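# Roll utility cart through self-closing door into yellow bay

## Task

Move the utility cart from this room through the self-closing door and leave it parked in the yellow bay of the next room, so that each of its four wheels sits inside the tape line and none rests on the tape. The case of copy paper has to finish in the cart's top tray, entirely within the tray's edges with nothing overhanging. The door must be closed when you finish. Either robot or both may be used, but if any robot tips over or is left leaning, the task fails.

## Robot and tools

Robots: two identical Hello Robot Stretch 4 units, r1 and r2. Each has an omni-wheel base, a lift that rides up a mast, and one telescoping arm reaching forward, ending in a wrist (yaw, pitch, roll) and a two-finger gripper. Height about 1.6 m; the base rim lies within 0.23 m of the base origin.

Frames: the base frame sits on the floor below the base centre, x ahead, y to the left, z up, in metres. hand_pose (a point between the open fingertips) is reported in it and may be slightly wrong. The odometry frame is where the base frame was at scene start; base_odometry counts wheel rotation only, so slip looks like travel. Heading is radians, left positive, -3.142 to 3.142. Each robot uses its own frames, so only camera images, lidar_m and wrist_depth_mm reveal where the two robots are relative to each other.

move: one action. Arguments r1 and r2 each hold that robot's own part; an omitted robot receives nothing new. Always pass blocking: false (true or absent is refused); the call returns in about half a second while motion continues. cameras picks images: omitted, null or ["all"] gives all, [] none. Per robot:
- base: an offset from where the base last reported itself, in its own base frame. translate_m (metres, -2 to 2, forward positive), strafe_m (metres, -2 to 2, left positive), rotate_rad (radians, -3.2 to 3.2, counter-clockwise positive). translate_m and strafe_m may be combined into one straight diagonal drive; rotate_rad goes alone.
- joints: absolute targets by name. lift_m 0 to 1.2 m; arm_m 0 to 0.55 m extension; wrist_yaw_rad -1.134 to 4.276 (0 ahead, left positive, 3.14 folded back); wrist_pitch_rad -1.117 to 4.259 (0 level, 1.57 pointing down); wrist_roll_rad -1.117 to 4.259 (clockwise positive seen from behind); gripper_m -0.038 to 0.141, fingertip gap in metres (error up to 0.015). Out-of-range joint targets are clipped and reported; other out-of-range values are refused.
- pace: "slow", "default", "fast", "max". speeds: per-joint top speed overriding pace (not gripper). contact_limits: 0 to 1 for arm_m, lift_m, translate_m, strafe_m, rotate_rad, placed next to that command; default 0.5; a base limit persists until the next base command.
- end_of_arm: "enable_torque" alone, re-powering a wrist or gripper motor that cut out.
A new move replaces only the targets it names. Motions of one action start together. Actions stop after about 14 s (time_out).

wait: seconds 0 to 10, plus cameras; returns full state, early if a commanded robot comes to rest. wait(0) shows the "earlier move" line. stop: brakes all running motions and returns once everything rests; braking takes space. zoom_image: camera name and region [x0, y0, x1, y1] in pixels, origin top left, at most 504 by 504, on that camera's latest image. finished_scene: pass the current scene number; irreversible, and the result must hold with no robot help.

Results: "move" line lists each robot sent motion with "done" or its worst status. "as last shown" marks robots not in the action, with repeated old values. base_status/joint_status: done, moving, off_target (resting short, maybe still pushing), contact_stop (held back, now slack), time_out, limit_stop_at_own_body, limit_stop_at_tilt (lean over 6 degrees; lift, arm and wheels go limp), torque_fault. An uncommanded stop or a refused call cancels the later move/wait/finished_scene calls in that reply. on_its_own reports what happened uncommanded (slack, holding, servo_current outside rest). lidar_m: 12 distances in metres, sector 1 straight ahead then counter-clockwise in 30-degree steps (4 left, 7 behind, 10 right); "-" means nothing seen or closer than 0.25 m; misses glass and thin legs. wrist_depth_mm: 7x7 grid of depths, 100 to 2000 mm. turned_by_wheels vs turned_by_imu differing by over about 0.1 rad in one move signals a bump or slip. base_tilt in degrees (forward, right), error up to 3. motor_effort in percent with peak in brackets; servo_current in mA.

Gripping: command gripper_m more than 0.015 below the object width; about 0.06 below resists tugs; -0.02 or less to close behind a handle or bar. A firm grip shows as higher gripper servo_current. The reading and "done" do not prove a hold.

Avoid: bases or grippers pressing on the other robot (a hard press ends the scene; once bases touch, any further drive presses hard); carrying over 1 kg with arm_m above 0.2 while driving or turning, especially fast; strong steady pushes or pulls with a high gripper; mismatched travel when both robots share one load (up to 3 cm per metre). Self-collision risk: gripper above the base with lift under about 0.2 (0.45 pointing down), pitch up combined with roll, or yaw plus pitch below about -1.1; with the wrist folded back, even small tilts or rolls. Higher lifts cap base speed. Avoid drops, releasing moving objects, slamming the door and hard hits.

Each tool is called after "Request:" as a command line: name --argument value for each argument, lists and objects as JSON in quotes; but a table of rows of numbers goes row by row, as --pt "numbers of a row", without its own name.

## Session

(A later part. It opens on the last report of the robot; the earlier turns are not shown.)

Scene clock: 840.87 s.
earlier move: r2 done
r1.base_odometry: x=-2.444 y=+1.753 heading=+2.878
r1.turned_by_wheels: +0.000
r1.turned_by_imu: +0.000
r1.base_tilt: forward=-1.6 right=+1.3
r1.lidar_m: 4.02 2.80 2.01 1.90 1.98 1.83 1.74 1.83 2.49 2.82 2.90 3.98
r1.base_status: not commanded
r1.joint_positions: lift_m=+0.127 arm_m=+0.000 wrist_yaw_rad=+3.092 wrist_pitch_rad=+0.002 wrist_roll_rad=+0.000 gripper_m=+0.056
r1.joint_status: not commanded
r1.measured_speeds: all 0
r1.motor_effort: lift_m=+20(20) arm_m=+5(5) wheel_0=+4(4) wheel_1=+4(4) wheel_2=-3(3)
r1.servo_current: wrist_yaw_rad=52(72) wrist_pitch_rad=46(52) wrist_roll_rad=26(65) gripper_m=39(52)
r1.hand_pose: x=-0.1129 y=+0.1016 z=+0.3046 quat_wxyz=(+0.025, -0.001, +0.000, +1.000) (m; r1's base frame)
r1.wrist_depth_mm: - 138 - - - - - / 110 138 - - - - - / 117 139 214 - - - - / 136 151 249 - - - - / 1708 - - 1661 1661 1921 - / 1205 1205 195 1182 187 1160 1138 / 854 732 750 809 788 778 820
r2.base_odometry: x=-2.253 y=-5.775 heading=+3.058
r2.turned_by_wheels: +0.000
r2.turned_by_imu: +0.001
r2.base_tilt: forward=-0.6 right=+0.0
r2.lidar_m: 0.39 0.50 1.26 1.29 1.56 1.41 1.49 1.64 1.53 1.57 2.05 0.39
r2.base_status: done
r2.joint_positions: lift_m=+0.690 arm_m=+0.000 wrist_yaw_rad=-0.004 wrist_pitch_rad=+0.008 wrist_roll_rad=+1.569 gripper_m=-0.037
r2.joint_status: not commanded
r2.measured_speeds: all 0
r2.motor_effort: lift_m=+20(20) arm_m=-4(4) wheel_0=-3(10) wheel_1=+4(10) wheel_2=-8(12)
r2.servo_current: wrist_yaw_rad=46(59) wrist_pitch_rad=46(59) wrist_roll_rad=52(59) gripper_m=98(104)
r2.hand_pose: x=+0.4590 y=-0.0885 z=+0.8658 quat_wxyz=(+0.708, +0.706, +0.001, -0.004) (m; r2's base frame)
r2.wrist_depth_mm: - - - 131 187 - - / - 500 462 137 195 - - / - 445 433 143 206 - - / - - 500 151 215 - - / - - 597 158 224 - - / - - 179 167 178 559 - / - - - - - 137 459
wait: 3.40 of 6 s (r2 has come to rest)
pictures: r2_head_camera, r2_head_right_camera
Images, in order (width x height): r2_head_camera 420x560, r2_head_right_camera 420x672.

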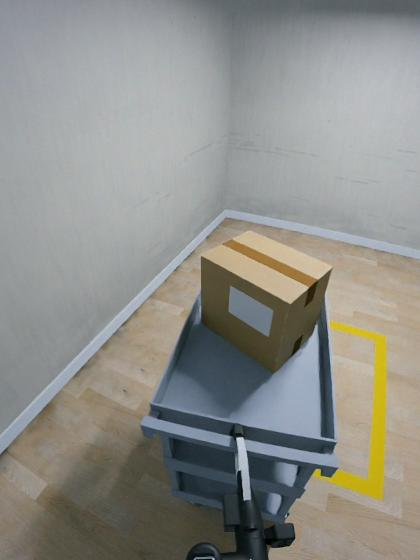

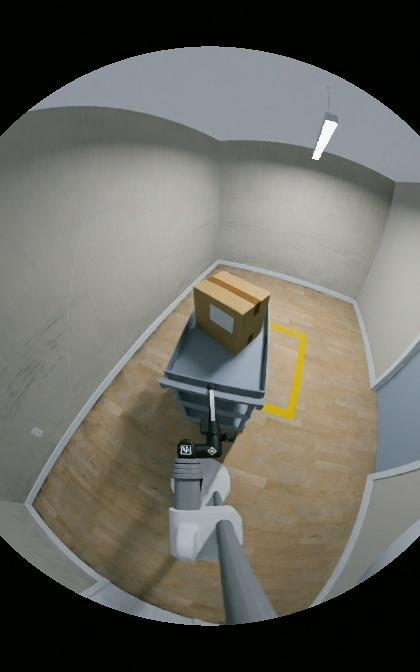

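Request:
move --r2 '{"base":{"translate_m":0.35}}' --blocking false --cameras '[]'

Request:
wait --seconds 5 --cameras '["r2_head_camera","r2_head_right_camera"]'

Scene clock: 850.17 s.
move: r2 moving
r1: as last shown
r1.lidar_m: 4.00 2.79 2.00 1.91 1.96 1.83 1.74 1.82 2.52 2.82 2.93 3.95
r1.servo_current: wrist_yaw_rad=59(72) wrist_pitch_rad=39(46) wrist_roll_rad=52(65) gripper_m=46(52)
r1.wrist_depth_mm: - 138 - - - - - / 110 138 - - - - - / 117 139 214 - - - - / 136 151 250 - - - - / 1708 - - 1661 1661 1863 - / 1182 1205 193 1182 187 1160 1118 / 842 750 759 798 798 778 798
r2.base_odometry: x=-2.284 y=-5.773 heading=+3.059
r2.turned_by_wheels: +0.000
r2.turned_by_imu: +0.001
r2.base_tilt: forward=-0.7 right=+0.0
r2.lidar_m: 0.42 0.47 1.24 1.27 1.59 1.46 1.53 1.63 1.55 1.60 2.07 0.39
r2.base_status: translate_m moving
r2.joint_positions: lift_m=+0.690 arm_m=+0.000 wrist_yaw_rad=-0.004 wrist_pitch_rad=+0.008 wrist_roll_rad=+1.569 gripper_m=-0.037
r2.joint_status: not commanded
r2.measured_speeds: translate_m=+0.122 strafe_m=+0.001 rotate_rad=+0.003 lift_m=+0.000 arm_m=+0.000 wrist_yaw_rad=+0.000 wrist_pitch_rad=+0.000 wrist_roll_rad=+0.000
r2.motor_effort: lift_m=+20(20) arm_m=+4(4) wheel_0=+11(12) wheel_1=+8(11) wheel_2=-16(16)
r2.servo_current: wrist_yaw_rad=59(59) wrist_pitch_rad=52(59) wrist_roll_rad=59(59) gripper_m=91(98)
r2.hand_pose: x=+0.4589 y=-0.0884 z=+0.8658 quat_wxyz=(+0.708, +0.706, +0.001, -0.004) (m; r2's base frame)
r2.wrist_depth_mm: - - - 131 185 - - / - 504 462 136 193 - - / - 442 433 141 204 - - / - - 504 149 213 - - / - - 603 157 222 - - / - - 180 165 178 559 521 / - - - - - 148 455
pictures: none
No camera images: "cameras" was empty.

Scene clock: 852.33 s.
earlier move: r2 done
r1.base_odometry: x=-2.444 y=+1.753 heading=+2.878
r1.turned_by_wheels: +0.000
r1.turned_by_imu: +0.000
r1.base_tilt: forward=-1.6 right=+1.3
r1.lidar_m: 4.02 2.76 1.99 1.90 2.00 1.84 1.75 1.83 2.49 2.82 2.93 3.93
r1.base_status: not commanded
r1.joint_positions: lift_m=+0.127 arm_m=+0.000 wrist_yaw_rad=+3.092 wrist_pitch_rad=+0.002 wrist_roll_rad=+0.000 gripper_m=+0.056
r1.joint_status: not commanded
r1.measured_speeds: all 0
r1.motor_effort: lift_m=+20(20) arm_m=+5(5) wheel_0=+4(4) wheel_1=+4(4) wheel_2=-3(3)
r1.servo_current: wrist_yaw_rad=59(72) wrist_pitch_rad=46(52) wrist_roll_rad=59(65) gripper_m=39(52)
r1.hand_pose: x=-0.1129 y=+0.1016 z=+0.3046 quat_wxyz=(+0.025, -0.001, +0.000, +1.000) (m; r1's base frame)
r1.wrist_depth_mm: - 138 - - - - - / 110 138 - - - - - / 117 139 213 - - - - / 136 150 251 - - - - / 1708 - - 1661 1618 1756 - / 1205 1229 194 1182 187 1160 1160 / 842 750 759 798 778 778 831
r2.base_odometry: x=-2.602 y=-5.746 heading=+3.059
r2.turned_by_wheels: +0.000
r2.turned_by_imu: +0.001
r2.base_tilt: forward=-0.7 right=+0.1
r2.lidar_m: 0.41 0.44 1.08 1.14 1.46 1.74 1.79 1.82 1.67 1.81 2.30 0.41
r2.base_status: done
r2.joint_positions: lift_m=+0.690 arm_m=+0.000 wrist_yaw_rad=+0.001 wrist_pitch_rad=+0.008 wrist_roll_rad=+1.569 gripper_m=-0.037
r2.joint_status: not commanded
r2.measured_speeds: all 0
r2.motor_effort: lift_m=+20(20) arm_m=+4(5) wheel_0=+4(16) wheel_1=+3(11) wheel_2=-2(16)
r2.servo_current: wrist_yaw_rad=52(59) wrist_pitch_rad=52(59) wrist_roll_rad=59(65) gripper_m=85(98)
r2.hand_pose: x=+0.4593 y=-0.0872 z=+0.8658 quat_wxyz=(+0.708, +0.706, +0.003, -0.003) (m; r2's base frame)
r2.wrist_depth_mm: - - - 147 205 1537 - / - - 559 151 211 798 - / - 466 445 155 216 798 - / - 500 480 160 220 820 - / - 544 549 165 227 - - / - - 183 168 178 - - / - - - - - - 480
wait: 2.17 of 5 s (r2 has come to rest)
pictures: r2_head_camera, r2_head_right_camera
Images, in order (width x height): r2_head_camera 420x560, r2_head_right_camera 420x672.

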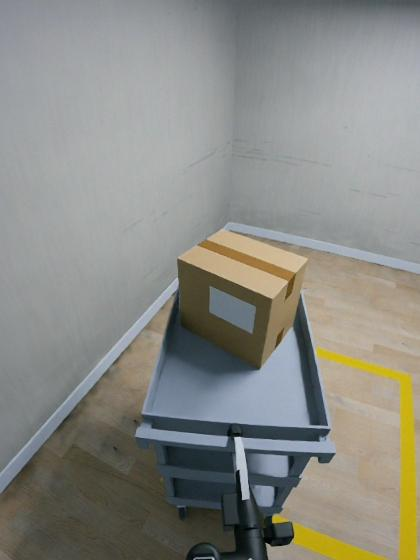

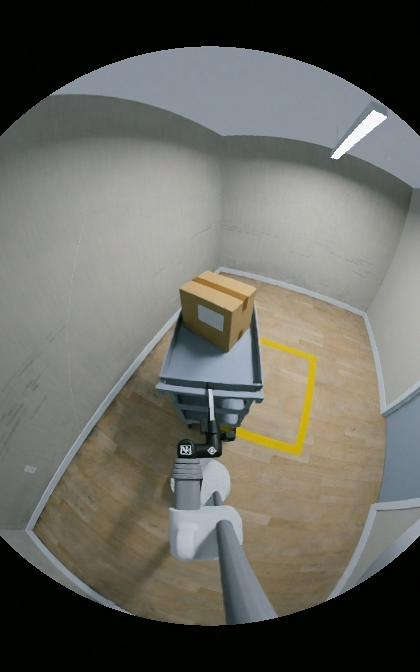

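Request:
move --r2 '{"base":{"translate_m":-0.35,"strafe_m":0.3}}' --blocking false --cameras '[]'

Request:
wait --seconds 5 --cameras '[]'

Request:
wait --seconds 0.1 --cameras '["r2_head_camera","r2_head_right_camera"]'

Scene clock: 864.10 s.
move: r2 moving
r1: as last shown
r1.lidar_m: 4.02 2.75 2.01 1.91 1.97 1.82 1.74 1.84 2.51 2.81 2.92 3.91
r1.motor_effort: lift_m=+20(20) arm_m=+5(5) wheel_0=+4(4) wheel_1=+3(4) wheel_2=-3(3)
r1.servo_current: wrist_yaw_rad=39(72) wrist_pitch_rad=39(46) wrist_roll_rad=59(59) gripper_m=39(46)
r1.wrist_depth_mm: - 138 - - - - - / 110 138 - - - - - / 117 139 213 - - - - / 136 151 250 - - - - / 1661 - - 1708 1618 1808 - / 1229 1205 194 1182 188 1160 1138 / 854 759 759 809 798 778 820
r2.base_odometry: x=-2.579 y=-5.769 heading=+3.059
r2.turned_by_wheels: +0.000
r2.turned_by_imu: +0.000
r2.base_tilt: forward=-0.7 right=+0.1
r2.lidar_m: 0.40 0.45 1.08 1.11 1.49 1.71 1.79 1.79 1.70 1.84 2.30 0.40
r2.base_status: translate_m moving; strafe_m moving
r2.joint_positions: lift_m=+0.690 arm_m=+0.000 wrist_yaw_rad=-0.002 wrist_pitch_rad=+0.008 wrist_roll_rad=+1.569 gripper_m=-0.037
r2.joint_status: not commanded
r2.measured_speeds: translate_m=-0.099 strafe_m=+0.084 rotate_rad=+0.003 lift_m=+0.000 arm_m=+0.000 wrist_yaw_rad=-0.002 wrist_pitch_rad=+0.000 wrist_roll_rad=+0.000
r2.motor_effort: lift_m=+20(20) arm_m=-1(4) wheel_0=-17(17) wheel_1=+5(6) wheel_2=+9(15)
r2.servo_current: wrist_yaw_rad=52(59) wrist_pitch_rad=52(52) wrist_roll_rad=52(59) gripper_m=98(98)
r2.hand_pose: x=+0.4591 y=-0.0879 z=+0.8658 quat_wxyz=(+0.708, +0.706, +0.002, -0.003) (m; r2's base frame)
r2.wrist_depth_mm: - - - 148 205 1499 - / - - 559 152 210 798 - / - 462 442 155 216 809 - / - 504 480 160 221 820 - / - 544 549 165 226 - - / - - 183 168 175 - - / - - - - - 136 477
pictures: none
No camera images: "cameras" was empty.

Scene clock: 866.57 s.
earlier move: r2 done
r1.base_odometry: x=-2.444 y=+1.753 heading=+2.878
r1.turned_by_wheels: +0.000
r1.turned_by_imu: +0.000
r1.base_tilt: forward=-1.6 right=+1.3
r1.lidar_m: 4.02 2.76 1.97 1.89 1.97 1.82 1.73 1.83 2.50 2.82 2.94 3.97
r1.base_status: not commanded
r1.joint_positions: lift_m=+0.127 arm_m=+0.000 wrist_yaw_rad=+3.092 wrist_pitch_rad=+0.002 wrist_roll_rad=+0.000 gripper_m=+0.056
r1.joint_status: not commanded
r1.measured_speeds: all 0
r1.motor_effort: lift_m=+20(20) arm_m=+5(5) wheel_0=+4(4) wheel_1=+4(4) wheel_2=-3(3)
r1.servo_current: wrist_yaw_rad=52(78) wrist_pitch_rad=39(52) wrist_roll_rad=46(65) gripper_m=39(52)
r1.hand_pose: x=-0.1129 y=+0.1016 z=+0.3046 quat_wxyz=(+0.025, -0.001, +0.000, +1.000) (m; r1's base frame)
r1.wrist_depth_mm: - 138 - - - - - / 110 138 - - - - - / 117 139 214 - - - - / 137 151 249 - - - - / 1661 - - 1661 1618 1808 - / 1182 1205 194 1160 188 1160 1160 / 831 750 750 798 788 778 820
r2.base_odometry: x=-2.278 y=-6.074 heading=+3.059
r2.turned_by_wheels: +0.000
r2.turned_by_imu: +0.000
r2.base_tilt: forward=-0.7 right=+0.1
r2.lidar_m: 0.45 1.07 0.98 1.02 1.36 1.28 1.38 1.81 1.81 1.85 2.46 0.35
r2.base_status: done
r2.joint_positions: lift_m=+0.690 arm_m=+0.000 wrist_yaw_rad=+0.000 wrist_pitch_rad=+0.008 wrist_roll_rad=+1.569 gripper_m=-0.037
r2.joint_status: not commanded
r2.measured_speeds: all 0
r2.motor_effort: lift_m=+20(20) arm_m=-4(4) wheel_0=+0(18) wheel_1=+4(6) wheel_2=+3(16)
r2.servo_current: wrist_yaw_rad=39(65) wrist_pitch_rad=52(59) wrist_roll_rad=52(59) gripper_m=91(98)
r2.hand_pose: x=+0.4593 y=-0.0873 z=+0.8658 quat_wxyz=(+0.708, +0.706, +0.003, -0.003) (m; r2's base frame)
r2.wrist_depth_mm: - 364 375 - 149 - - / - 399 402 103 162 - - / - - 500 109 178 - - / - - - 124 196 - - / - - - 136 218 1499 - / - - 180 153 178 1336 469 / - - - - - - 418
wait: 2.47 of 5 s (r2 has come to rest)
pictures: none
No camera images: "cameras" was empty.

Scene clock: 866.67 s.
r1.base_odometry: x=-2.444 y=+1.753 heading=+2.878
r1.turned_by_wheels: +0.000
r1.turned_by_imu: +0.000
r1.base_tilt: forward=-1.6 right=+1.3
r1.lidar_m: 4.00 2.77 2.02 1.89 1.99 1.83 1.76 1.84 2.46 2.82 2.93 3.94
r1.base_status: not commanded
r1.joint_positions: lift_m=+0.127 arm_m=+0.000 wrist_yaw_rad=+3.092 wrist_pitch_rad=+0.002 wrist_roll_rad=+0.000 gripper_m=+0.056
r1.joint_status: not commanded
r1.measured_speeds: all 0
r1.motor_effort: lift_m=+20(20) arm_m=+5(5) wheel_0=+4(4) wheel_1=+4(4) wheel_2=-3(3)
r1.servo_current: wrist_yaw_rad=46(78) wrist_pitch_rad=39(52) wrist_roll_rad=46(65) gripper_m=46(52)
r1.hand_pose: x=-0.1129 y=+0.1016 z=+0.3046 quat_wxyz=(+0.025, -0.001, +0.000, +1.000) (m; r1's base frame)
r1.wrist_depth_mm: - 138 - - - - - / 110 138 - - - - - / 117 139 214 - - - - / 136 151 250 - - - - / 1661 - - 1661 1661 1863 - / 1182 1205 193 1182 188 1160 1138 / 854 759 750 809 778 768 820
r2.base_odometry: x=-2.278 y=-6.074 heading=+3.059
r2.turned_by_wheels: +0.000
r2.turned_by_imu: +0.000
r2.base_tilt: forward=-0.6 right=+0.1
r2.lidar_m: 0.44 1.05 0.99 1.02 1.37 1.31 1.34 1.83 1.80 1.88 2.49 0.36
r2.base_status: done
r2.joint_positions: lift_m=+0.690 arm_m=+0.000 wrist_yaw_rad=+0.000 wrist_pitch_rad=+0.008 wrist_roll_rad=+1.569 gripper_m=-0.037
r2.joint_status: not commanded
r2.measured_speeds: all 0
r2.motor_effort: lift_m=+20(20) arm_m=-4(4) wheel_0=+0(18) wheel_1=+4(6) wheel_2=+3(16)
r2.servo_current: wrist_yaw_rad=46(65) wrist_pitch_rad=59(59) wrist_roll_rad=39(59) gripper_m=91(98)
r2.hand_pose: x=+0.4593 y=-0.0873 z=+0.8658 quat_wxyz=(+0.708, +0.706, +0.003, -0.003) (m; r2's base frame)
r2.wrist_depth_mm: - 366 373 - 149 - - / - 397 399 103 163 - - / - - 504 109 178 - - / - - - 124 196 - - / - - - 136 219 1537 - / - - 180 154 178 1366 473 / - - - - - - 421
wait: 0.10 s; no rest
pictures: r2_head_camera, r2_head_right_camera
Images, in order (width x height): r2_head_camera 420x560, r2_head_right_camera 420x672.

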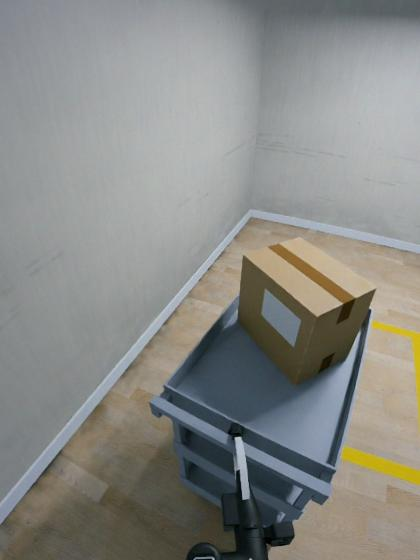

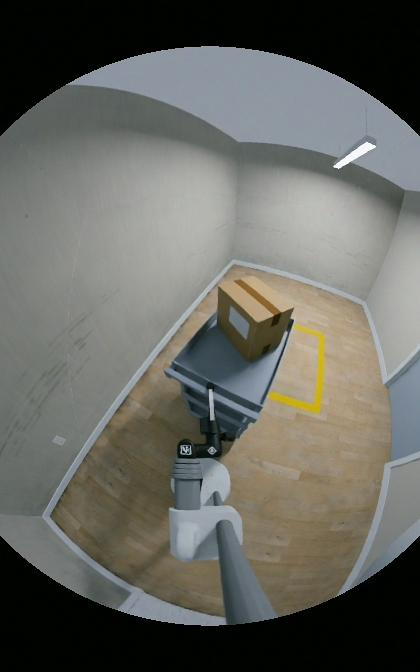

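Request:
move --r2 '{"base":{"rotate_rad":-0.35},"pace":"slow"}' --blocking false --cameras '[]'

Request:
wait --seconds 5 --cameras '[]'

Request:
move --r2 '{"base":{"strafe_m":0.27,"translate_m":0.06},"pace":"slow"}' --blocking false --cameras '[]'

Request:
wait --seconds 6 --cameras '["r2_head_camera","r2_head_right_camera"]'

Scene clock: 882.47 s.
move: r2 moving
r1: as last shown
r1.lidar_m: 4.01 2.77 1.98 1.89 2.00 1.83 1.73 1.84 2.46 2.83 2.92 3.95
r1.motor_effort: lift_m=+20(20) arm_m=+5(5) wheel_0=+3(4) wheel_1=+3(4) wheel_2=-3(3)
r1.servo_current: wrist_yaw_rad=33(65) wrist_pitch_rad=46(46) wrist_roll_rad=46(65) gripper_m=39(46)
r1.wrist_depth_mm: - 138 - - - - - / 110 138 - - - - - / 117 139 214 - - - - / 136 150 249 - - - - / 1618 - - 1661 1618 1863 - / 1182 1205 194 1205 187 1182 1160 / 842 750 759 798 798 768 809
r2.base_odometry: x=-2.278 y=-6.074 heading=+2.934
r2.turned_by_wheels: -0.125
r2.turned_by_imu: -0.121
r2.base_tilt: forward=-0.7 right=+0.0
r2.lidar_m: 0.41 0.52 0.99 1.00 1.26 1.32 1.31 1.65 1.78 1.81 2.34 0.37
r2.base_status: rotate_rad moving
r2.joint_positions: lift_m=+0.690 arm_m=+0.000 wrist_yaw_rad=+0.006 wrist_pitch_rad=+0.008 wrist_roll_rad=+1.569 gripper_m=-0.037
r2.joint_status: not commanded
r2.measured_speeds: translate_m=+0.001 strafe_m=-0.001 rotate_rad=-0.486 lift_m=+0.000 arm_m=+0.000 wrist_yaw_rad=+0.000 wrist_pitch_rad=+0.000 wrist_roll_rad=+0.000
r2.motor_effort: lift_m=+20(20) arm_m=-4(4) wheel_0=+14(15) wheel_1=+9(10) wheel_2=+11(13)
r2.servo_current: wrist_yaw_rad=46(59) wrist_pitch_rad=46(52) wrist_roll_rad=46(52) gripper_m=91(98)
r2.hand_pose: x=+0.4598 y=-0.0856 z=+0.8658 quat_wxyz=(+0.708, +0.706, +0.005, -0.001) (m; r2's base frame)
r2.wrist_depth_mm: - 477 462 113 171 - - / - 402 404 121 179 - - / - 462 452 129 191 - - / - - 554 138 204 - - / - - - 150 220 - - / - - 179 163 178 1464 508 / - - - - - - 449
pictures: none
No camera images: "cameras" was empty.

Scene clock: 883.43 s.
earlier move: r2 done
r1.base_odometry: x=-2.444 y=+1.753 heading=+2.878
r1.turned_by_wheels: +0.000
r1.turned_by_imu: +0.000
r1.base_tilt: forward=-1.6 right=+1.3
r1.lidar_m: 4.01 2.75 1.98 1.90 1.98 1.84 1.74 1.84 2.48 2.83 2.92 3.97
r1.base_status: not commanded
r1.joint_positions: lift_m=+0.127 arm_m=+0.000 wrist_yaw_rad=+3.092 wrist_pitch_rad=+0.002 wrist_roll_rad=+0.000 gripper_m=+0.056
r1.joint_status: not commanded
r1.measured_speeds: all 0
r1.motor_effort: lift_m=+20(20) arm_m=+4(5) wheel_0=+3(4) wheel_1=+3(4) wheel_2=-3(3)
r1.servo_current: wrist_yaw_rad=39(65) wrist_pitch_rad=46(52) wrist_roll_rad=52(72) gripper_m=39(46)
r1.hand_pose: x=-0.1129 y=+0.1016 z=+0.3046 quat_wxyz=(+0.025, -0.001, +0.000, +1.000) (m; r1's base frame)
r1.wrist_depth_mm: - 138 - - - - - / 110 138 - - - - - / 117 139 213 - - - - / 137 151 251 - - - - / 1618 - - 1661 1618 1863 - / 1205 1205 194 1205 187 1182 1118 / 854 750 759 809 798 778 831
r2.base_odometry: x=-2.278 y=-6.074 heading=+2.710
r2.turned_by_wheels: -0.224
r2.turned_by_imu: -0.218
r2.base_tilt: forward=-0.7 right=+0.1
r2.lidar_m: 0.37 0.42 1.00 0.99 1.11 1.36 1.30 1.42 1.84 1.80 2.05 0.44
r2.base_status: done
r2.joint_positions: lift_m=+0.690 arm_m=+0.000 wrist_yaw_rad=+0.000 wrist_pitch_rad=+0.008 wrist_roll_rad=+1.569 gripper_m=-0.037
r2.joint_status: not commanded
r2.measured_speeds: all 0
r2.motor_effort: lift_m=+20(20) arm_m=-3(4) wheel_0=+5(15) wheel_1=+5(10) wheel_2=+6(13)
r2.servo_current: wrist_yaw_rad=52(59) wrist_pitch_rad=59(59) wrist_roll_rad=46(59) gripper_m=91(98)
r2.hand_pose: x=+0.4593 y=-0.0873 z=+0.8658 quat_wxyz=(+0.708, +0.706, +0.003, -0.003) (m; r2's base frame)
r2.wrist_depth_mm: - - - 170 230 1661 1160 / - - - 169 231 1576 - / - - 580 169 230 798 - / - - 455 229 229 831 - / - - 496 169 229 831 - / - - 185 169 178 - - / - 144 - - - 559 -
wait: 0.97 of 5 s (r2 has come to rest)
pictures: none
No camera images: "cameras" was empty.

Scene clock: 883.93 s.
move: r2 moving
r1: as last shown
r1.lidar_m: 3.99 2.78 2.00 1.90 1.97 1.82 1.74 1.82 2.48 2.82 2.89 3.92
r1.motor_effort: lift_m=+20(20) arm_m=+5(5) wheel_0=+3(4) wheel_1=+4(4) wheel_2=-3(3)
r1.servo_current: wrist_yaw_rad=26(52) wrist_pitch_rad=39(46) wrist_roll_rad=52(59) gripper_m=39(46)
r1.wrist_depth_mm: - 138 - - - - - / 110 138 - - - - - / 117 139 214 - - - - / 136 151 250 - - - - / 1661 - - 1661 1661 1863 - / 1182 1205 193 1205 187 1160 1138 / 854 750 741 798 798 778 820
r2.base_odometry: x=-2.285 y=-6.084 heading=+2.710
r2.turned_by_wheels: -0.001
r2.turned_by_imu: +0.000
r2.base_tilt: forward=-0.7 right=+0.1
r2.lidar_m: 0.39 0.40 0.98 0.98 1.07 1.35 1.30 1.41 1.84 1.81 2.08 0.42
r2.base_status: translate_m moving; strafe_m moving
r2.joint_positions: lift_m=+0.690 arm_m=+0.000 wrist_yaw_rad=-0.001 wrist_pitch_rad=+0.008 wrist_roll_rad=+1.569 gripper_m=-0.037
r2.joint_status: not commanded
r2.measured_speeds: translate_m=+0.011 strafe_m=+0.049 rotate_rad=+0.002 lift_m=+0.000 arm_m=+0.000 wrist_yaw_rad=+0.000 wrist_pitch_rad=+0.000 wrist_roll_rad=+0.000
r2.motor_effort: lift_m=+20(20) arm_m=-3(4) wheel_0=-5(10) wheel_1=+7(9) wheel_2=-8(8)
r2.servo_current: wrist_yaw_rad=39(52) wrist_pitch_rad=52(52) wrist_roll_rad=46(59) gripper_m=98(98)
r2.hand_pose: x=+0.4592 y=-0.0876 z=+0.8658 quat_wxyz=(+0.708, +0.706, +0.003, -0.003) (m; r2's base frame)
r2.wrist_depth_mm: - - - 170 231 1618 1160 / - - - 170 229 1576 - / - - 585 169 229 798 - / - - 459 229 229 842 - / - - 496 168 229 831 - / - - 183 168 178 - - / - 145 - - - 549 -
pictures: none
No camera images: "cameras" was empty.

Scene clock: 887.43 s.
earlier move: r2 done
r1.base_odometry: x=-2.444 y=+1.753 heading=+2.878
r1.turned_by_wheels: +0.000
r1.turned_by_imu: +0.000
r1.base_tilt: forward=-1.6 right=+1.3
r1.lidar_m: 4.00 2.77 1.99 1.90 1.97 1.85 1.75 1.85 2.49 2.82 2.93 3.95
r1.base_status: not commanded
r1.joint_positions: lift_m=+0.127 arm_m=+0.000 wrist_yaw_rad=+3.092 wrist_pitch_rad=+0.002 wrist_roll_rad=+0.000 gripper_m=+0.056
r1.joint_status: not commanded
r1.measured_speeds: all 0
r1.motor_effort: lift_m=+20(20) arm_m=+5(5) wheel_0=+4(5) wheel_1=+4(4) wheel_2=-3(3)
r1.servo_current: wrist_yaw_rad=46(65) wrist_pitch_rad=39(52) wrist_roll_rad=46(65) gripper_m=46(46)
r1.hand_pose: x=-0.1129 y=+0.1016 z=+0.3046 quat_wxyz=(+0.025, -0.001, +0.000, +1.000) (m; r1's base frame)
r1.wrist_depth_mm: - 138 - - - - - / 110 138 - - - - - / 117 139 214 - - - - / 137 151 249 - - - - / 1661 - - 1661 1661 1756 - / 1160 1205 194 1160 187 1160 1160 / 854 750 741 809 788 778 809
r2.base_odometry: x=-2.445 y=-6.294 heading=+2.710
r2.turned_by_wheels: +0.000
r2.turned_by_imu: +0.000
r2.base_tilt: forward=-0.7 right=+0.1
r2.lidar_m: 0.43 0.92 0.74 0.71 0.79 1.22 1.35 1.42 2.08 2.07 2.34 0.39
r2.base_status: done
r2.joint_positions: lift_m=+0.690 arm_m=+0.000 wrist_yaw_rad=-0.002 wrist_pitch_rad=+0.008 wrist_roll_rad=+1.569 gripper_m=-0.037
r2.joint_status: not commanded
r2.measured_speeds: all 0
r2.motor_effort: lift_m=+20(20) arm_m=-4(4) wheel_0=-5(12) wheel_1=+5(9) wheel_2=-6(11)
r2.servo_current: wrist_yaw_rad=46(59) wrist_pitch_rad=46(59) wrist_roll_rad=39(59) gripper_m=91(98)
r2.hand_pose: x=+0.4591 y=-0.0880 z=+0.8658 quat_wxyz=(+0.708, +0.706, +0.002, -0.003) (m; r2's base frame)
r2.wrist_depth_mm: - 477 466 117 172 - - / - 404 410 124 182 - - / - 466 455 131 194 - - / - - 554 142 207 - - / - - - 152 222 - - / - - 183 165 175 1464 500 / - 137 - - - 137 449
wait: 3.50 of 6 s (r2 has come to rest)
pictures: r2_head_camera, r2_head_right_camera
Images, in order (width x height): r2_head_camera 420x560, r2_head_right_camera 420x672.

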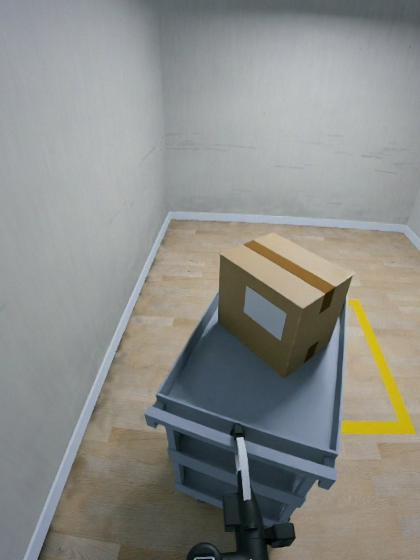

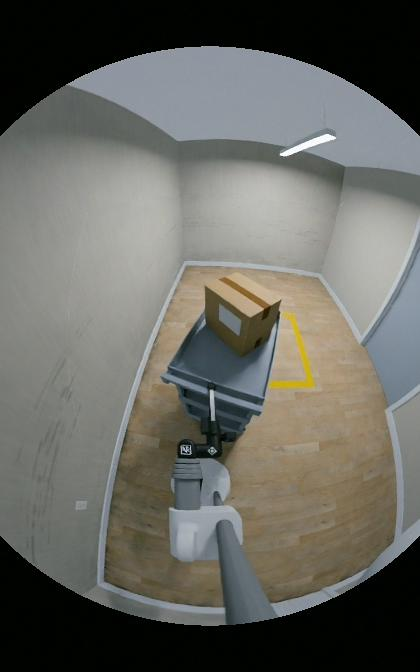

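Request:
move --cameras '["r2_head_camera","r2_head_right_camera","r2_wrist_camera"]'

Scene clock: 905.13 s.
r1.base_odometry: x=-2.444 y=+1.753 heading=+2.878
r1.turned_by_wheels: +0.000
r1.turned_by_imu: +0.000
r1.base_tilt: forward=-1.6 right=+1.3
r1.lidar_m: 4.02 2.76 2.00 1.89 2.00 1.84 1.73 1.82 2.49 2.83 2.90 3.94
r1.base_status: not commanded
r1.joint_positions: lift_m=+0.127 arm_m=+0.000 wrist_yaw_rad=+3.092 wrist_pitch_rad=+0.002 wrist_roll_rad=+0.000 gripper_m=+0.056
r1.joint_status: not commanded
r1.measured_speeds: all 0
r1.motor_effort: lift_m=+20(20) arm_m=+5(5) wheel_0=+4(5) wheel_1=+3(4) wheel_2=-3(3)
r1.servo_current: wrist_yaw_rad=46(65) wrist_pitch_rad=39(52) wrist_roll_rad=52(65) gripper_m=39(46)
r1.hand_pose: x=-0.1129 y=+0.1016 z=+0.3046 quat_wxyz=(+0.025, -0.001, +0.000, +1.000) (m; r1's base frame)
r1.wrist_depth_mm: - 138 - - - - - / 110 138 - - - - - / 117 139 214 - - - - / 136 150 250 - - - - / 1661 - - 1618 1618 1863 - / 1182 1182 193 1205 187 1182 1138 / 866 759 759 798 788 778 820
r2.base_odometry: x=-2.445 y=-6.294 heading=+2.710
r2.turned_by_wheels: +0.000
r2.turned_by_imu: +0.000
r2.base_tilt: forward=-0.6 right=+0.0
r2.lidar_m: 0.43 0.94 0.72 0.70 0.79 1.20 1.35 1.42 2.13 2.08 2.33 0.36
r2.base_status: done
r2.joint_positions: lift_m=+0.690 arm_m=+0.000 wrist_yaw_rad=-0.002 wrist_pitch_rad=+0.008 wrist_roll_rad=+1.569 gripper_m=-0.037
r2.joint_status: not commanded
r2.measured_speeds: all 0
r2.motor_effort: lift_m=+20(20) arm_m=-3(4) wheel_0=-6(12) wheel_1=+5(9) wheel_2=-6(11)
r2.servo_current: wrist_yaw_rad=52(59) wrist_pitch_rad=52(59) wrist_roll_rad=52(59) gripper_m=91(98)
r2.hand_pose: x=+0.4591 y=-0.0880 z=+0.8658 quat_wxyz=(+0.708, +0.706, +0.002, -0.003) (m; r2's base frame)
r2.wrist_depth_mm: - 480 466 116 171 - - / - 407 407 124 182 - - / - 466 452 131 193 - - / - - 549 141 207 - - / - - - 153 222 - - / - - 183 165 175 1464 504 / - 136 - - - 137 445
pictures: r2_head_camera, r2_head_right_camera, r2_wrist_camera
Images, in order (width x height): r2_head_camera 420x560, r2_head_right_camera 420x672, r2_wrist_camera 616x392.

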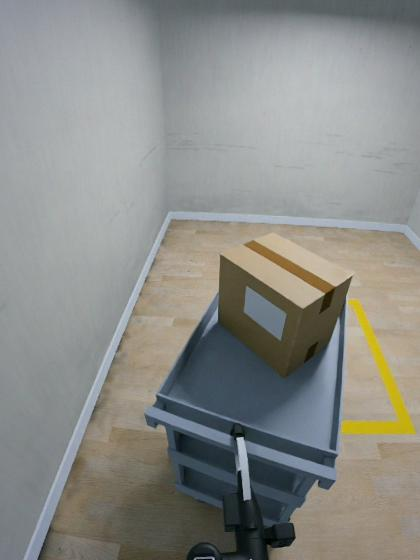

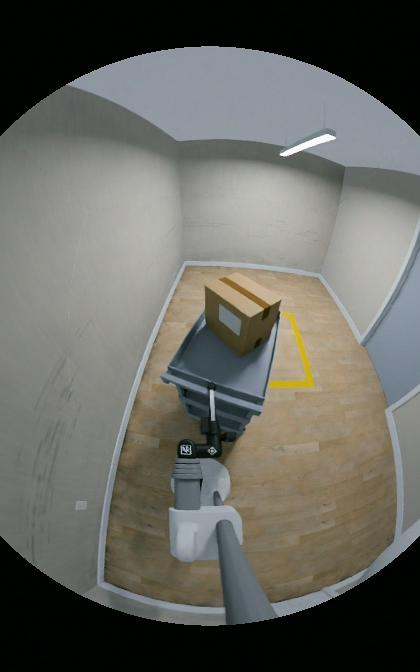

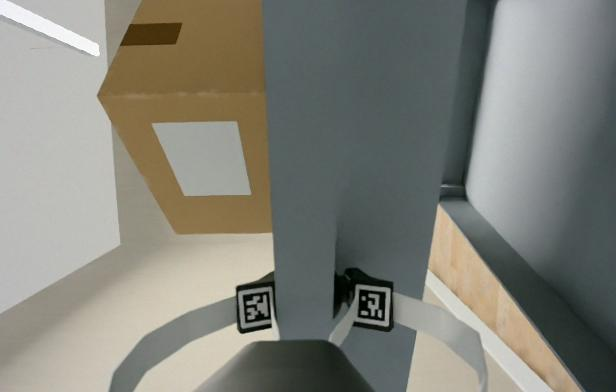

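Request:
move --blocking false --cameras '[]' --r2 '{"base":{"translate_m":0.40,"strafe_m":-0.14},"pace":"slow"}'

Request:
wait --seconds 6 --cameras '["r2_head_camera","r2_head_right_camera"]'

Scene clock: 910.47 s.
move: r2 moving
r1: as last shown
r1.base_tilt: forward=-1.6 right=+1.2
r1.lidar_m: 4.03 2.78 1.99 1.90 1.96 1.83 1.71 1.83 2.51 2.83 2.94 3.92
r1.motor_effort: lift_m=+20(20) arm_m=+5(5) wheel_0=+4(5) wheel_1=+4(4) wheel_2=-3(3)
r1.servo_current: wrist_yaw_rad=46(65) wrist_pitch_rad=46(46) wrist_roll_rad=65(65) gripper_m=39(46)
r1.wrist_depth_mm: - 138 - - - - - / 110 138 - - - - - / 117 139 214 - - - - / 137 151 249 - - - - / 1661 - - 1661 1708 1863 - / 1182 1182 193 1182 187 1160 1138 / 842 750 759 798 788 778 820
r2.base_odometry: x=-2.455 y=-6.285 heading=+2.710
r2.turned_by_wheels: +0.000
r2.turned_by_imu: +0.001
r2.base_tilt: forward=-0.6 right=+0.0
r2.lidar_m: 0.40 0.91 0.72 0.71 0.81 1.21 1.34 1.44 2.10 2.08 2.33 0.39
r2.base_status: translate_m moving; strafe_m moving
r2.joint_positions: lift_m=+0.690 arm_m=+0.000 wrist_yaw_rad=-0.002 wrist_pitch_rad=+0.008 wrist_roll_rad=+1.569 gripper_m=-0.037
r2.joint_status: not commanded
r2.measured_speeds: translate_m=+0.048 strafe_m=-0.017 rotate_rad=-0.001 lift_m=+0.000 arm_m=+0.000 wrist_yaw_rad=+0.000 wrist_pitch_rad=+0.000 wrist_roll_rad=+0.000
r2.motor_effort: lift_m=+20(20) arm_m=-4(4) wheel_0=+8(9) wheel_1=+8(8) wheel_2=-11(12)
r2.servo_current: wrist_yaw_rad=33(52) wrist_pitch_rad=52(52) wrist_roll_rad=39(65) gripper_m=91(98)
r2.hand_pose: x=+0.4591 y=-0.0880 z=+0.8658 quat_wxyz=(+0.708, +0.706, +0.002, -0.003) (m; r2's base frame)
r2.wrist_depth_mm: - 473 459 113 169 - - / - 407 407 121 179 - - / - 469 455 129 191 - - / - - 559 138 205 - - / - - - 151 220 - - / - - 185 163 178 1499 504 / - - - - - 1255 449
pictures: none
No camera images: "cameras" was empty.

Scene clock: 915.43 s.
earlier move: r2 done
r1.base_odometry: x=-2.444 y=+1.753 heading=+2.878
r1.turned_by_wheels: +0.000
r1.turned_by_imu: +0.000
r1.base_tilt: forward=-1.6 right=+1.2
r1.lidar_m: 4.01 2.76 2.01 1.89 2.00 1.84 1.71 1.85 2.50 2.83 2.89 3.93
r1.base_status: not commanded
r1.joint_positions: lift_m=+0.127 arm_m=+0.000 wrist_yaw_rad=+3.092 wrist_pitch_rad=+0.002 wrist_roll_rad=+0.000 gripper_m=+0.056
r1.joint_status: not commanded
r1.measured_speeds: all 0
r1.motor_effort: lift_m=+20(20) arm_m=+5(5) wheel_0=+3(5) wheel_1=+3(4) wheel_2=-3(3)
r1.servo_current: wrist_yaw_rad=46(72) wrist_pitch_rad=39(52) wrist_roll_rad=39(72) gripper_m=39(52)
r1.hand_pose: x=-0.1129 y=+0.1016 z=+0.3046 quat_wxyz=(+0.025, -0.001, +0.000, +1.000) (m; r1's base frame)
r1.wrist_depth_mm: - 138 - - - - - / 110 138 - - - - - / 117 139 214 - - - - / 137 151 251 - - - - / 1708 - - 1661 1661 1863 - / 1182 1205 193 1182 187 1182 1138 / 854 750 759 798 798 778 831
r2.base_odometry: x=-2.750 y=-5.999 heading=+2.710
r2.turned_by_wheels: +0.000
r2.turned_by_imu: +0.002
r2.base_tilt: forward=-0.7 right=+0.1
r2.lidar_m: 0.43 1.06 0.82 0.80 0.89 1.36 1.75 1.89 2.02 1.99 2.28 0.36
r2.base_status: done
r2.joint_positions: lift_m=+0.690 arm_m=+0.000 wrist_yaw_rad=+0.000 wrist_pitch_rad=+0.008 wrist_roll_rad=+1.569 gripper_m=-0.037
r2.joint_status: not commanded
r2.measured_speeds: all 0
r2.motor_effort: lift_m=+20(20) arm_m=-4(4) wheel_0=+5(15) wheel_1=+6(8) wheel_2=-5(12)
r2.servo_current: wrist_yaw_rad=52(59) wrist_pitch_rad=52(59) wrist_roll_rad=39(65) gripper_m=91(104)
r2.hand_pose: x=+0.4593 y=-0.0873 z=+0.8658 quat_wxyz=(+0.708, +0.706, +0.003, -0.003) (m; r2's base frame)
r2.wrist_depth_mm: - 387 389 - 151 - - / - 392 394 104 164 - - / - - 488 112 180 - - / - - 640 127 199 - - / - - - 141 220 1708 - / - - 185 155 178 1464 484 / - - - - - 136 1138
wait: 4.97 of 6 s (r2 has come to rest)
pictures: r2_head_camera, r2_head_right_camera
Images, in order (width x height): r2_head_camera 420x560, r2_head_right_camera 420x672.

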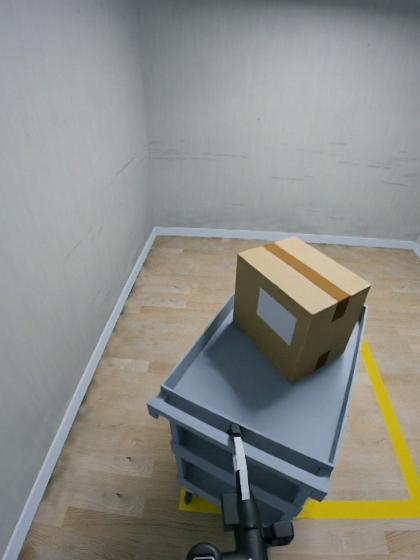

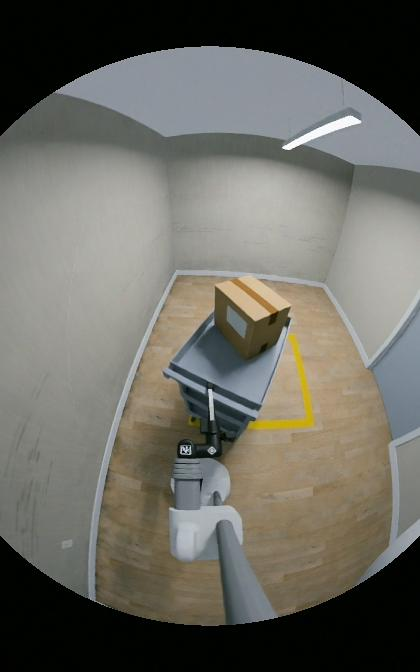

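Request:
move --blocking false --cameras '[]' --r2 '{"base":{"translate_m":0.44,"strafe_m":-0.21},"pace":"slow"}'

Request:
wait --seconds 8 --cameras '["r2_head_camera","r2_head_right_camera"]'

Scene clock: 949.40 s.
move: r2 moving
r1: as last shown
r1.base_tilt: forward=-1.6 right=+1.3
r1.lidar_m: 4.03 2.78 1.96 1.90 1.96 1.84 1.73 1.83 2.49 2.84 2.91 3.94
r1.motor_effort: lift_m=+20(20) arm_m=+5(5) wheel_0=+4(4) wheel_1=+3(4) wheel_2=-3(3)
r1.servo_current: wrist_yaw_rad=59(65) wrist_pitch_rad=46(46) wrist_roll_rad=33(59) gripper_m=46(46)
r1.wrist_depth_mm: - 138 - - - - - / 110 139 - - - - - / 117 139 215 - - - - / 136 151 248 - - - - / 1708 - - 1661 1618 1808 - / 1182 1229 193 1205 188 1138 1118 / 842 750 759 798 788 788 831
r2.base_odometry: x=-2.759 y=-5.989 heading=+2.711
r2.turned_by_wheels: +0.001
r2.turned_by_imu: +0.001
r2.base_tilt: forward=-0.7 right=+0.0
r2.lidar_m: 0.44 1.01 0.81 0.79 0.90 1.35 1.77 1.92 2.00 1.99 2.23 0.36
r2.base_status: translate_m moving; strafe_m moving
r2.joint_positions: lift_m=+0.690 arm_m=+0.000 wrist_yaw_rad=+0.000 wrist_pitch_rad=+0.008 wrist_roll_rad=+1.569 gripper_m=-0.037
r2.joint_status: not commanded
r2.measured_speeds: translate_m=+0.049 strafe_m=-0.024 rotate_rad=+0.000 lift_m=+0.000 arm_m=+0.000 wrist_yaw_rad=+0.000 wrist_pitch_rad=+0.000 wrist_roll_rad=+0.000
r2.motor_effort: lift_m=+20(20) arm_m=-3(4) wheel_0=+12(13) wheel_1=+6(7) wheel_2=-9(11)
r2.servo_current: wrist_yaw_rad=46(52) wrist_pitch_rad=52(59) wrist_roll_rad=52(52) gripper_m=98(98)
r2.hand_pose: x=+0.4593 y=-0.0873 z=+0.8658 quat_wxyz=(+0.708, +0.706, +0.003, -0.003) (m; r2's base frame)
r2.wrist_depth_mm: - 384 387 - 150 - - / - 392 392 103 163 - - / - - 492 110 179 - - / - - - 125 197 - - / - - - 137 218 1661 - / - - 186 153 178 1464 484 / - - - - - 137 1182
pictures: none
No camera images: "cameras" was empty.

Scene clock: 954.97 s.
earlier move: r2 done
r1.base_odometry: x=-2.444 y=+1.753 heading=+2.878
r1.turned_by_wheels: +0.000
r1.turned_by_imu: +0.000
r1.base_tilt: forward=-1.6 right=+1.3
r1.lidar_m: 4.02 2.74 2.01 1.89 1.96 1.83 1.75 1.83 2.49 2.83 2.92 3.94
r1.base_status: not commanded
r1.joint_positions: lift_m=+0.127 arm_m=+0.000 wrist_yaw_rad=+3.092 wrist_pitch_rad=+0.002 wrist_roll_rad=+0.000 gripper_m=+0.056
r1.joint_status: not commanded
r1.measured_speeds: all 0
r1.motor_effort: lift_m=+20(20) arm_m=+5(5) wheel_0=+4(4) wheel_1=+4(4) wheel_2=-3(3)
r1.servo_current: wrist_yaw_rad=20(72) wrist_pitch_rad=39(52) wrist_roll_rad=33(72) gripper_m=39(52)
r1.hand_pose: x=-0.1129 y=+0.1016 z=+0.3046 quat_wxyz=(+0.025, -0.001, +0.000, +1.000) (m; r1's base frame)
r1.wrist_depth_mm: - 138 - - - - - / 110 138 - - - - - / 117 138 215 - - - - / 137 151 249 - - - - / 1708 - - 1708 1661 1863 - / 1205 1182 194 1182 187 1160 1138 / 842 750 750 809 798 768 809
r2.base_odometry: x=-3.062 y=-5.625 heading=+2.711
r2.turned_by_wheels: +0.000
r2.turned_by_imu: +0.003
r2.base_tilt: forward=-0.7 right=+0.1
r2.lidar_m: 0.43 1.22 0.95 0.95 1.03 1.59 2.22 2.37 1.89 1.91 1.99 0.32
r2.base_status: done
r2.joint_positions: lift_m=+0.690 arm_m=+0.000 wrist_yaw_rad=+0.001 wrist_pitch_rad=+0.008 wrist_roll_rad=+1.569 gripper_m=-0.037
r2.joint_status: not commanded
r2.measured_speeds: all 0
r2.motor_effort: lift_m=+20(20) arm_m=-4(4) wheel_0=+5(15) wheel_1=+5(7) wheel_2=-5(11)
r2.servo_current: wrist_yaw_rad=52(65) wrist_pitch_rad=46(65) wrist_roll_rad=59(59) gripper_m=98(104)
r2.hand_pose: x=+0.4594 y=-0.0872 z=+0.8658 quat_wxyz=(+0.708, +0.706, +0.003, -0.002) (m; r2's base frame)
r2.wrist_depth_mm: - 351 359 - 140 - - / - 402 407 - - - - / - - 525 - 172 - - / - - - 111 195 - - / - - - 128 216 1618 512 / - - 185 153 179 1499 469 / - - - - - 364 407
wait: 5.57 of 8 s (r2 has come to rest)
pictures: r2_head_camera, r2_head_right_camera
Images, in order (width x height): r2_head_camera 420x560, r2_head_right_camera 420x672.

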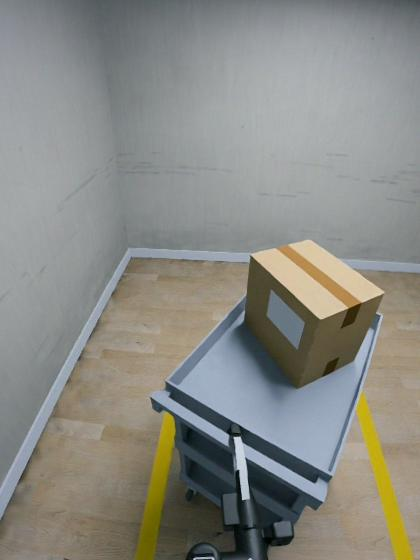

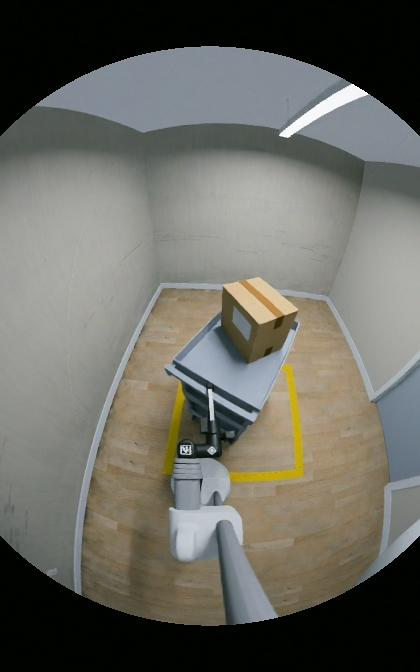

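Request:
zoom_image --camera "r2_head_right_camera" --region '[130, 260, 350, 500]'

Request:
zoom_image --camera "r2_head_camera" --region '[100, 360, 420, 560]'

Request:
wait --seconds 0 --cameras '["r2_head_left_camera","r2_wrist_camera"]'

Scaled by 2.100 from the camera's 420x672 image, which has a finer 600x960 frame.

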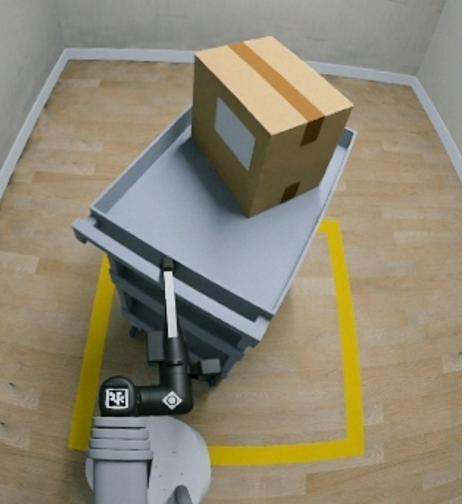

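Scaled by 1.575 from the camera's 420x560 image, which has a finer 1200x1600 frame.

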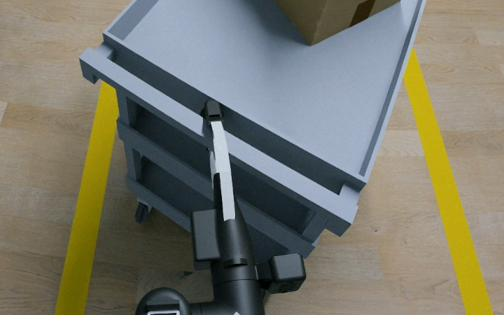

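Scene clock: 966.53 s.
r1.base_odometry: x=-2.444 y=+1.753 heading=+2.878
r1.turned_by_wheels: +0.000
r1.turned_by_imu: +0.000
r1.base_tilt: forward=-1.6 right=+1.3
r1.lidar_m: 4.01 2.77 1.97 1.89 1.97 1.83 1.74 1.84 2.50 2.83 2.92 3.94
r1.base_status: not commanded
r1.joint_positions: lift_m=+0.127 arm_m=+0.000 wrist_yaw_rad=+3.092 wrist_pitch_rad=+0.002 wrist_roll_rad=+0.000 gripper_m=+0.056
r1.joint_status: not commanded
r1.measured_speeds: all 0
r1.motor_effort: lift_m=+20(20) arm_m=+5(5) wheel_0=+3(4) wheel_1=+4(4) wheel_2=-3(3)
r1.servo_current: wrist_yaw_rad=46(72) wrist_pitch_rad=52(52) wrist_roll_rad=39(72) gripper_m=46(52)
r1.hand_pose: x=-0.1129 y=+0.1016 z=+0.3046 quat_wxyz=(+0.025, -0.001, +0.000, +1.000) (m; r1's base frame)
r1.wrist_depth_mm: - 138 - - - - - / 110 138 - - - - - / 117 139 214 - - - - / 137 151 249 - - - - / 1708 - - 1708 1618 1808 - / 1182 1205 193 1182 188 1182 1160 / 854 759 759 798 788 778 820
r2.base_odometry: x=-3.062 y=-5.625 heading=+2.711
r2.turned_by_wheels: +0.000
r2.turned_by_imu: +0.000
r2.base_tilt: forward=-0.6 right=+0.1
r2.lidar_m: 0.45 1.22 0.96 0.94 1.04 1.59 2.20 2.32 1.88 1.90 2.01 0.32
r2.base_status: done
r2.joint_positions: lift_m=+0.690 arm_m=+0.000 wrist_yaw_rad=+0.001 wrist_pitch_rad=+0.008 wrist_roll_rad=+1.569 gripper_m=-0.037
r2.joint_status: not commanded
r2.measured_speeds: all 0
r2.motor_effort: lift_m=+20(20) arm_m=-4(4) wheel_0=+5(15) wheel_1=+5(7) wheel_2=-5(11)
r2.servo_current: wrist_yaw_rad=46(65) wrist_pitch_rad=52(65) wrist_roll_rad=46(59) gripper_m=98(104)
r2.hand_pose: x=+0.4594 y=-0.0872 z=+0.8658 quat_wxyz=(+0.708, +0.706, +0.003, -0.002) (m; r2's base frame)
r2.wrist_depth_mm: - 355 359 - 141 - - / - 404 410 - - - - / - - 530 - 171 - - / - - - 111 195 - - / - - - 128 216 1661 512 / - - 186 153 178 1464 469 / - - - - - 364 407
pictures: r2_head_left_camera, r2_wrist_camera
Images, in order (width x height): r2_head_left_camera 420x672, r2_wrist_camera 616x392.

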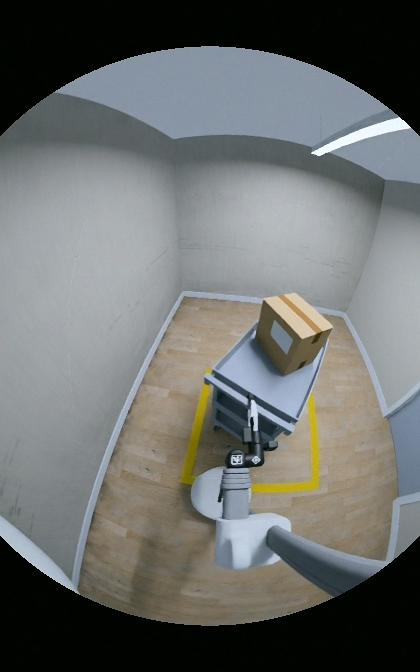

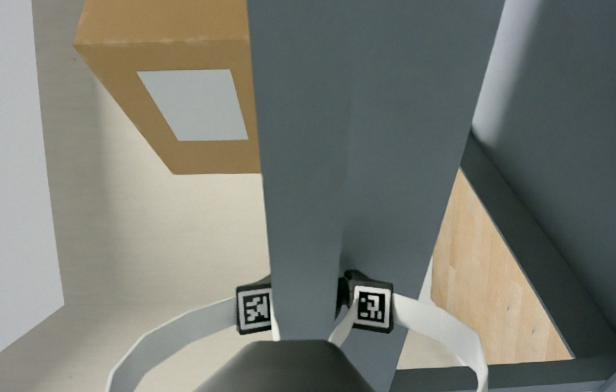

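Request:
move --blocking false --cameras '[]' --r2 '{"base":{"translate_m":-0.09,"strafe_m":0.02},"pace":"slow"}'

Request:
wait --seconds 3 --cameras '["r2_head_camera","r2_head_right_camera"]'

Request:
zoom_image --camera "r2_head_right_camera" --region '[130, 260, 350, 500]'

Scene clock: 1006.30 s.
move: r2 moving
r1: as last shown
r1.base_tilt: forward=-1.6 right=+1.2
r1.lidar_m: 4.02 2.77 1.99 1.88 1.97 1.82 1.73 1.86 2.49 2.81 2.91 3.95
r1.motor_effort: lift_m=+20(20) arm_m=+5(5) wheel_0=+4(4) wheel_1=+4(4) wheel_2=-3(3)
r1.servo_current: wrist_yaw_rad=33(59) wrist_pitch_rad=46(46) wrist_roll_rad=39(59) gripper_m=46(46)
r1.wrist_depth_mm: - 138 - - - - - / 110 138 - - - - - / 117 139 215 - - - - / 136 151 248 - - - - / 1708 - - 1708 1661 1756 - / 1205 1205 193 1182 187 1160 1118 / 842 759 741 809 798 788 798
r2.base_odometry: x=-3.052 y=-5.632 heading=+2.711
r2.turned_by_wheels: +0.000
r2.turned_by_imu: +0.000
r2.base_tilt: forward=-0.6 right=+0.0
r2.lidar_m: 0.44 1.21 0.97 0.95 1.06 1.61 2.18 2.33 1.84 1.91 2.02 0.34
r2.base_status: translate_m moving; strafe_m moving
r2.joint_positions: lift_m=+0.690 arm_m=+0.000 wrist_yaw_rad=+0.001 wrist_pitch_rad=+0.008 wrist_roll_rad=+1.569 gripper_m=-0.037
r2.joint_status: not commanded
r2.measured_speeds: translate_m=-0.049 strafe_m=+0.011 rotate_rad=+0.000 lift_m=+0.000 arm_m=+0.000 wrist_yaw_rad=+0.000 wrist_pitch_rad=+0.000 wrist_roll_rad=+0.000
r2.motor_effort: lift_m=+20(20) arm_m=-4(4) wheel_0=-6(8) wheel_1=-6(6) wheel_2=+13(13)
r2.servo_current: wrist_yaw_rad=52(52) wrist_pitch_rad=52(59) wrist_roll_rad=33(52) gripper_m=98(98)
r2.hand_pose: x=+0.4594 y=-0.0872 z=+0.8658 quat_wxyz=(+0.708, +0.706, +0.003, -0.002) (m; r2's base frame)
r2.wrist_depth_mm: - 355 359 - 142 - - / - 402 407 - - - - / - - 525 103 172 - - / - - - 114 193 - - / - - - 130 217 1661 517 / - - 183 154 179 1464 466 / - - - - - 364 407
pictures: none
No camera images: "cameras" was empty.

Scene clock: 1008.00 s.
earlier move: r2 done
r1.base_odometry: x=-2.444 y=+1.753 heading=+2.878
r1.turned_by_wheels: +0.000
r1.turned_by_imu: +0.000
r1.base_tilt: forward=-1.6 right=+1.3
r1.lidar_m: 4.02 2.78 1.99 1.90 1.98 1.84 1.75 1.83 2.51 2.80 2.93 3.94
r1.base_status: not commanded
r1.joint_positions: lift_m=+0.127 arm_m=+0.000 wrist_yaw_rad=+3.092 wrist_pitch_rad=+0.002 wrist_roll_rad=+0.000 gripper_m=+0.056
r1.joint_status: not commanded
r1.measured_speeds: all 0
r1.motor_effort: lift_m=+20(20) arm_m=+5(5) wheel_0=+4(4) wheel_1=+4(4) wheel_2=-3(3)
r1.servo_current: wrist_yaw_rad=52(65) wrist_pitch_rad=52(52) wrist_roll_rad=59(72) gripper_m=46(46)
r1.hand_pose: x=-0.1129 y=+0.1016 z=+0.3046 quat_wxyz=(+0.025, -0.001, +0.000, +1.000) (m; r1's base frame)
r1.wrist_depth_mm: - 138 - - - - - / 110 138 - - - - - / 117 138 213 - - - - / 137 151 249 - - - - / 1708 - - 1708 1661 1863 - / 1205 1182 193 1182 187 1138 1160 / 854 759 750 798 788 778 820
r2.base_odometry: x=-2.988 y=-5.681 heading=+2.710
r2.turned_by_wheels: +0.000
r2.turned_by_imu: +0.000
r2.base_tilt: forward=-0.6 right=+0.1
r2.lidar_m: 0.44 1.23 0.97 0.94 1.01 1.58 2.12 2.30 1.88 1.91 2.01 0.34
r2.base_status: done
r2.joint_positions: lift_m=+0.690 arm_m=+0.000 wrist_yaw_rad=+0.001 wrist_pitch_rad=+0.008 wrist_roll_rad=+1.569 gripper_m=-0.037
r2.joint_status: not commanded
r2.measured_speeds: all 0
r2.motor_effort: lift_m=+20(20) arm_m=-4(4) wheel_0=-6(10) wheel_1=-5(8) wheel_2=+7(13)
r2.servo_current: wrist_yaw_rad=46(65) wrist_pitch_rad=52(59) wrist_roll_rad=46(59) gripper_m=91(98)
r2.hand_pose: x=+0.4594 y=-0.0872 z=+0.8658 quat_wxyz=(+0.708, +0.706, +0.003, -0.002) (m; r2's base frame)
r2.wrist_depth_mm: - 375 377 - 148 - - / - 394 399 102 161 - - / - - 504 108 180 - - / - - - 121 196 - - / - - - 135 220 1661 - / - - 184 154 178 1464 477 / - 137 - - - 1499 430
wait: 1.70 of 3 s (r2 has come to rest)
pictures: r2_head_camera, r2_head_right_camera
Images, in order (width x height): r2_head_camera 420x560, r2_head_right_camera 420x672.

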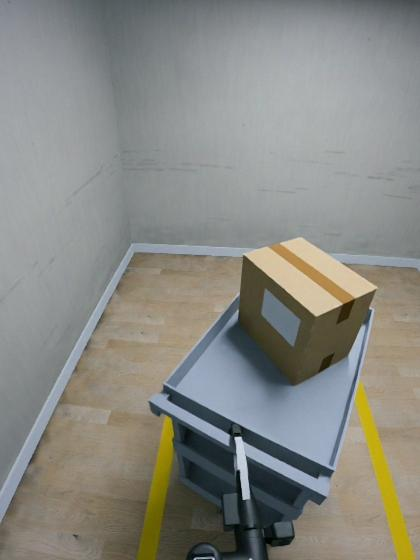

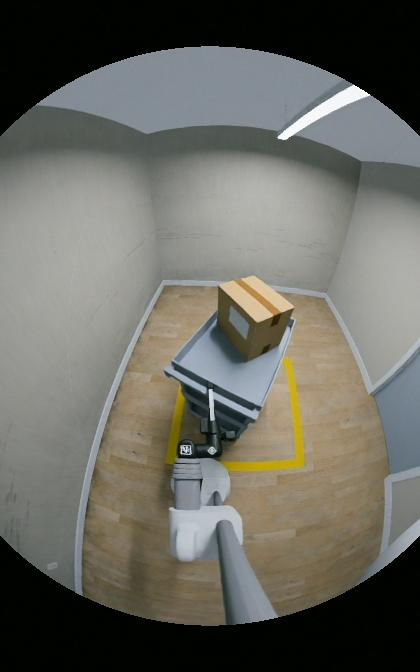

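Scaled by 2.100 from the camera's 420x672 image, which has a finer 600x960 frame.

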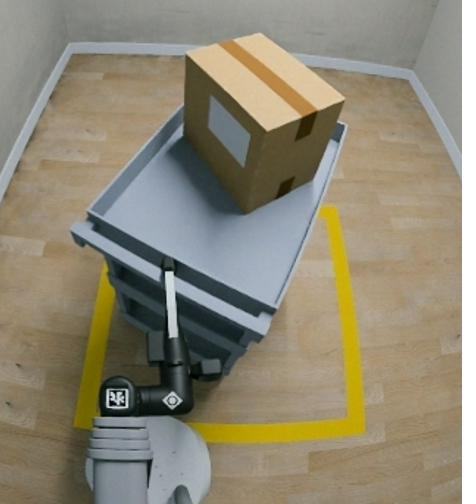

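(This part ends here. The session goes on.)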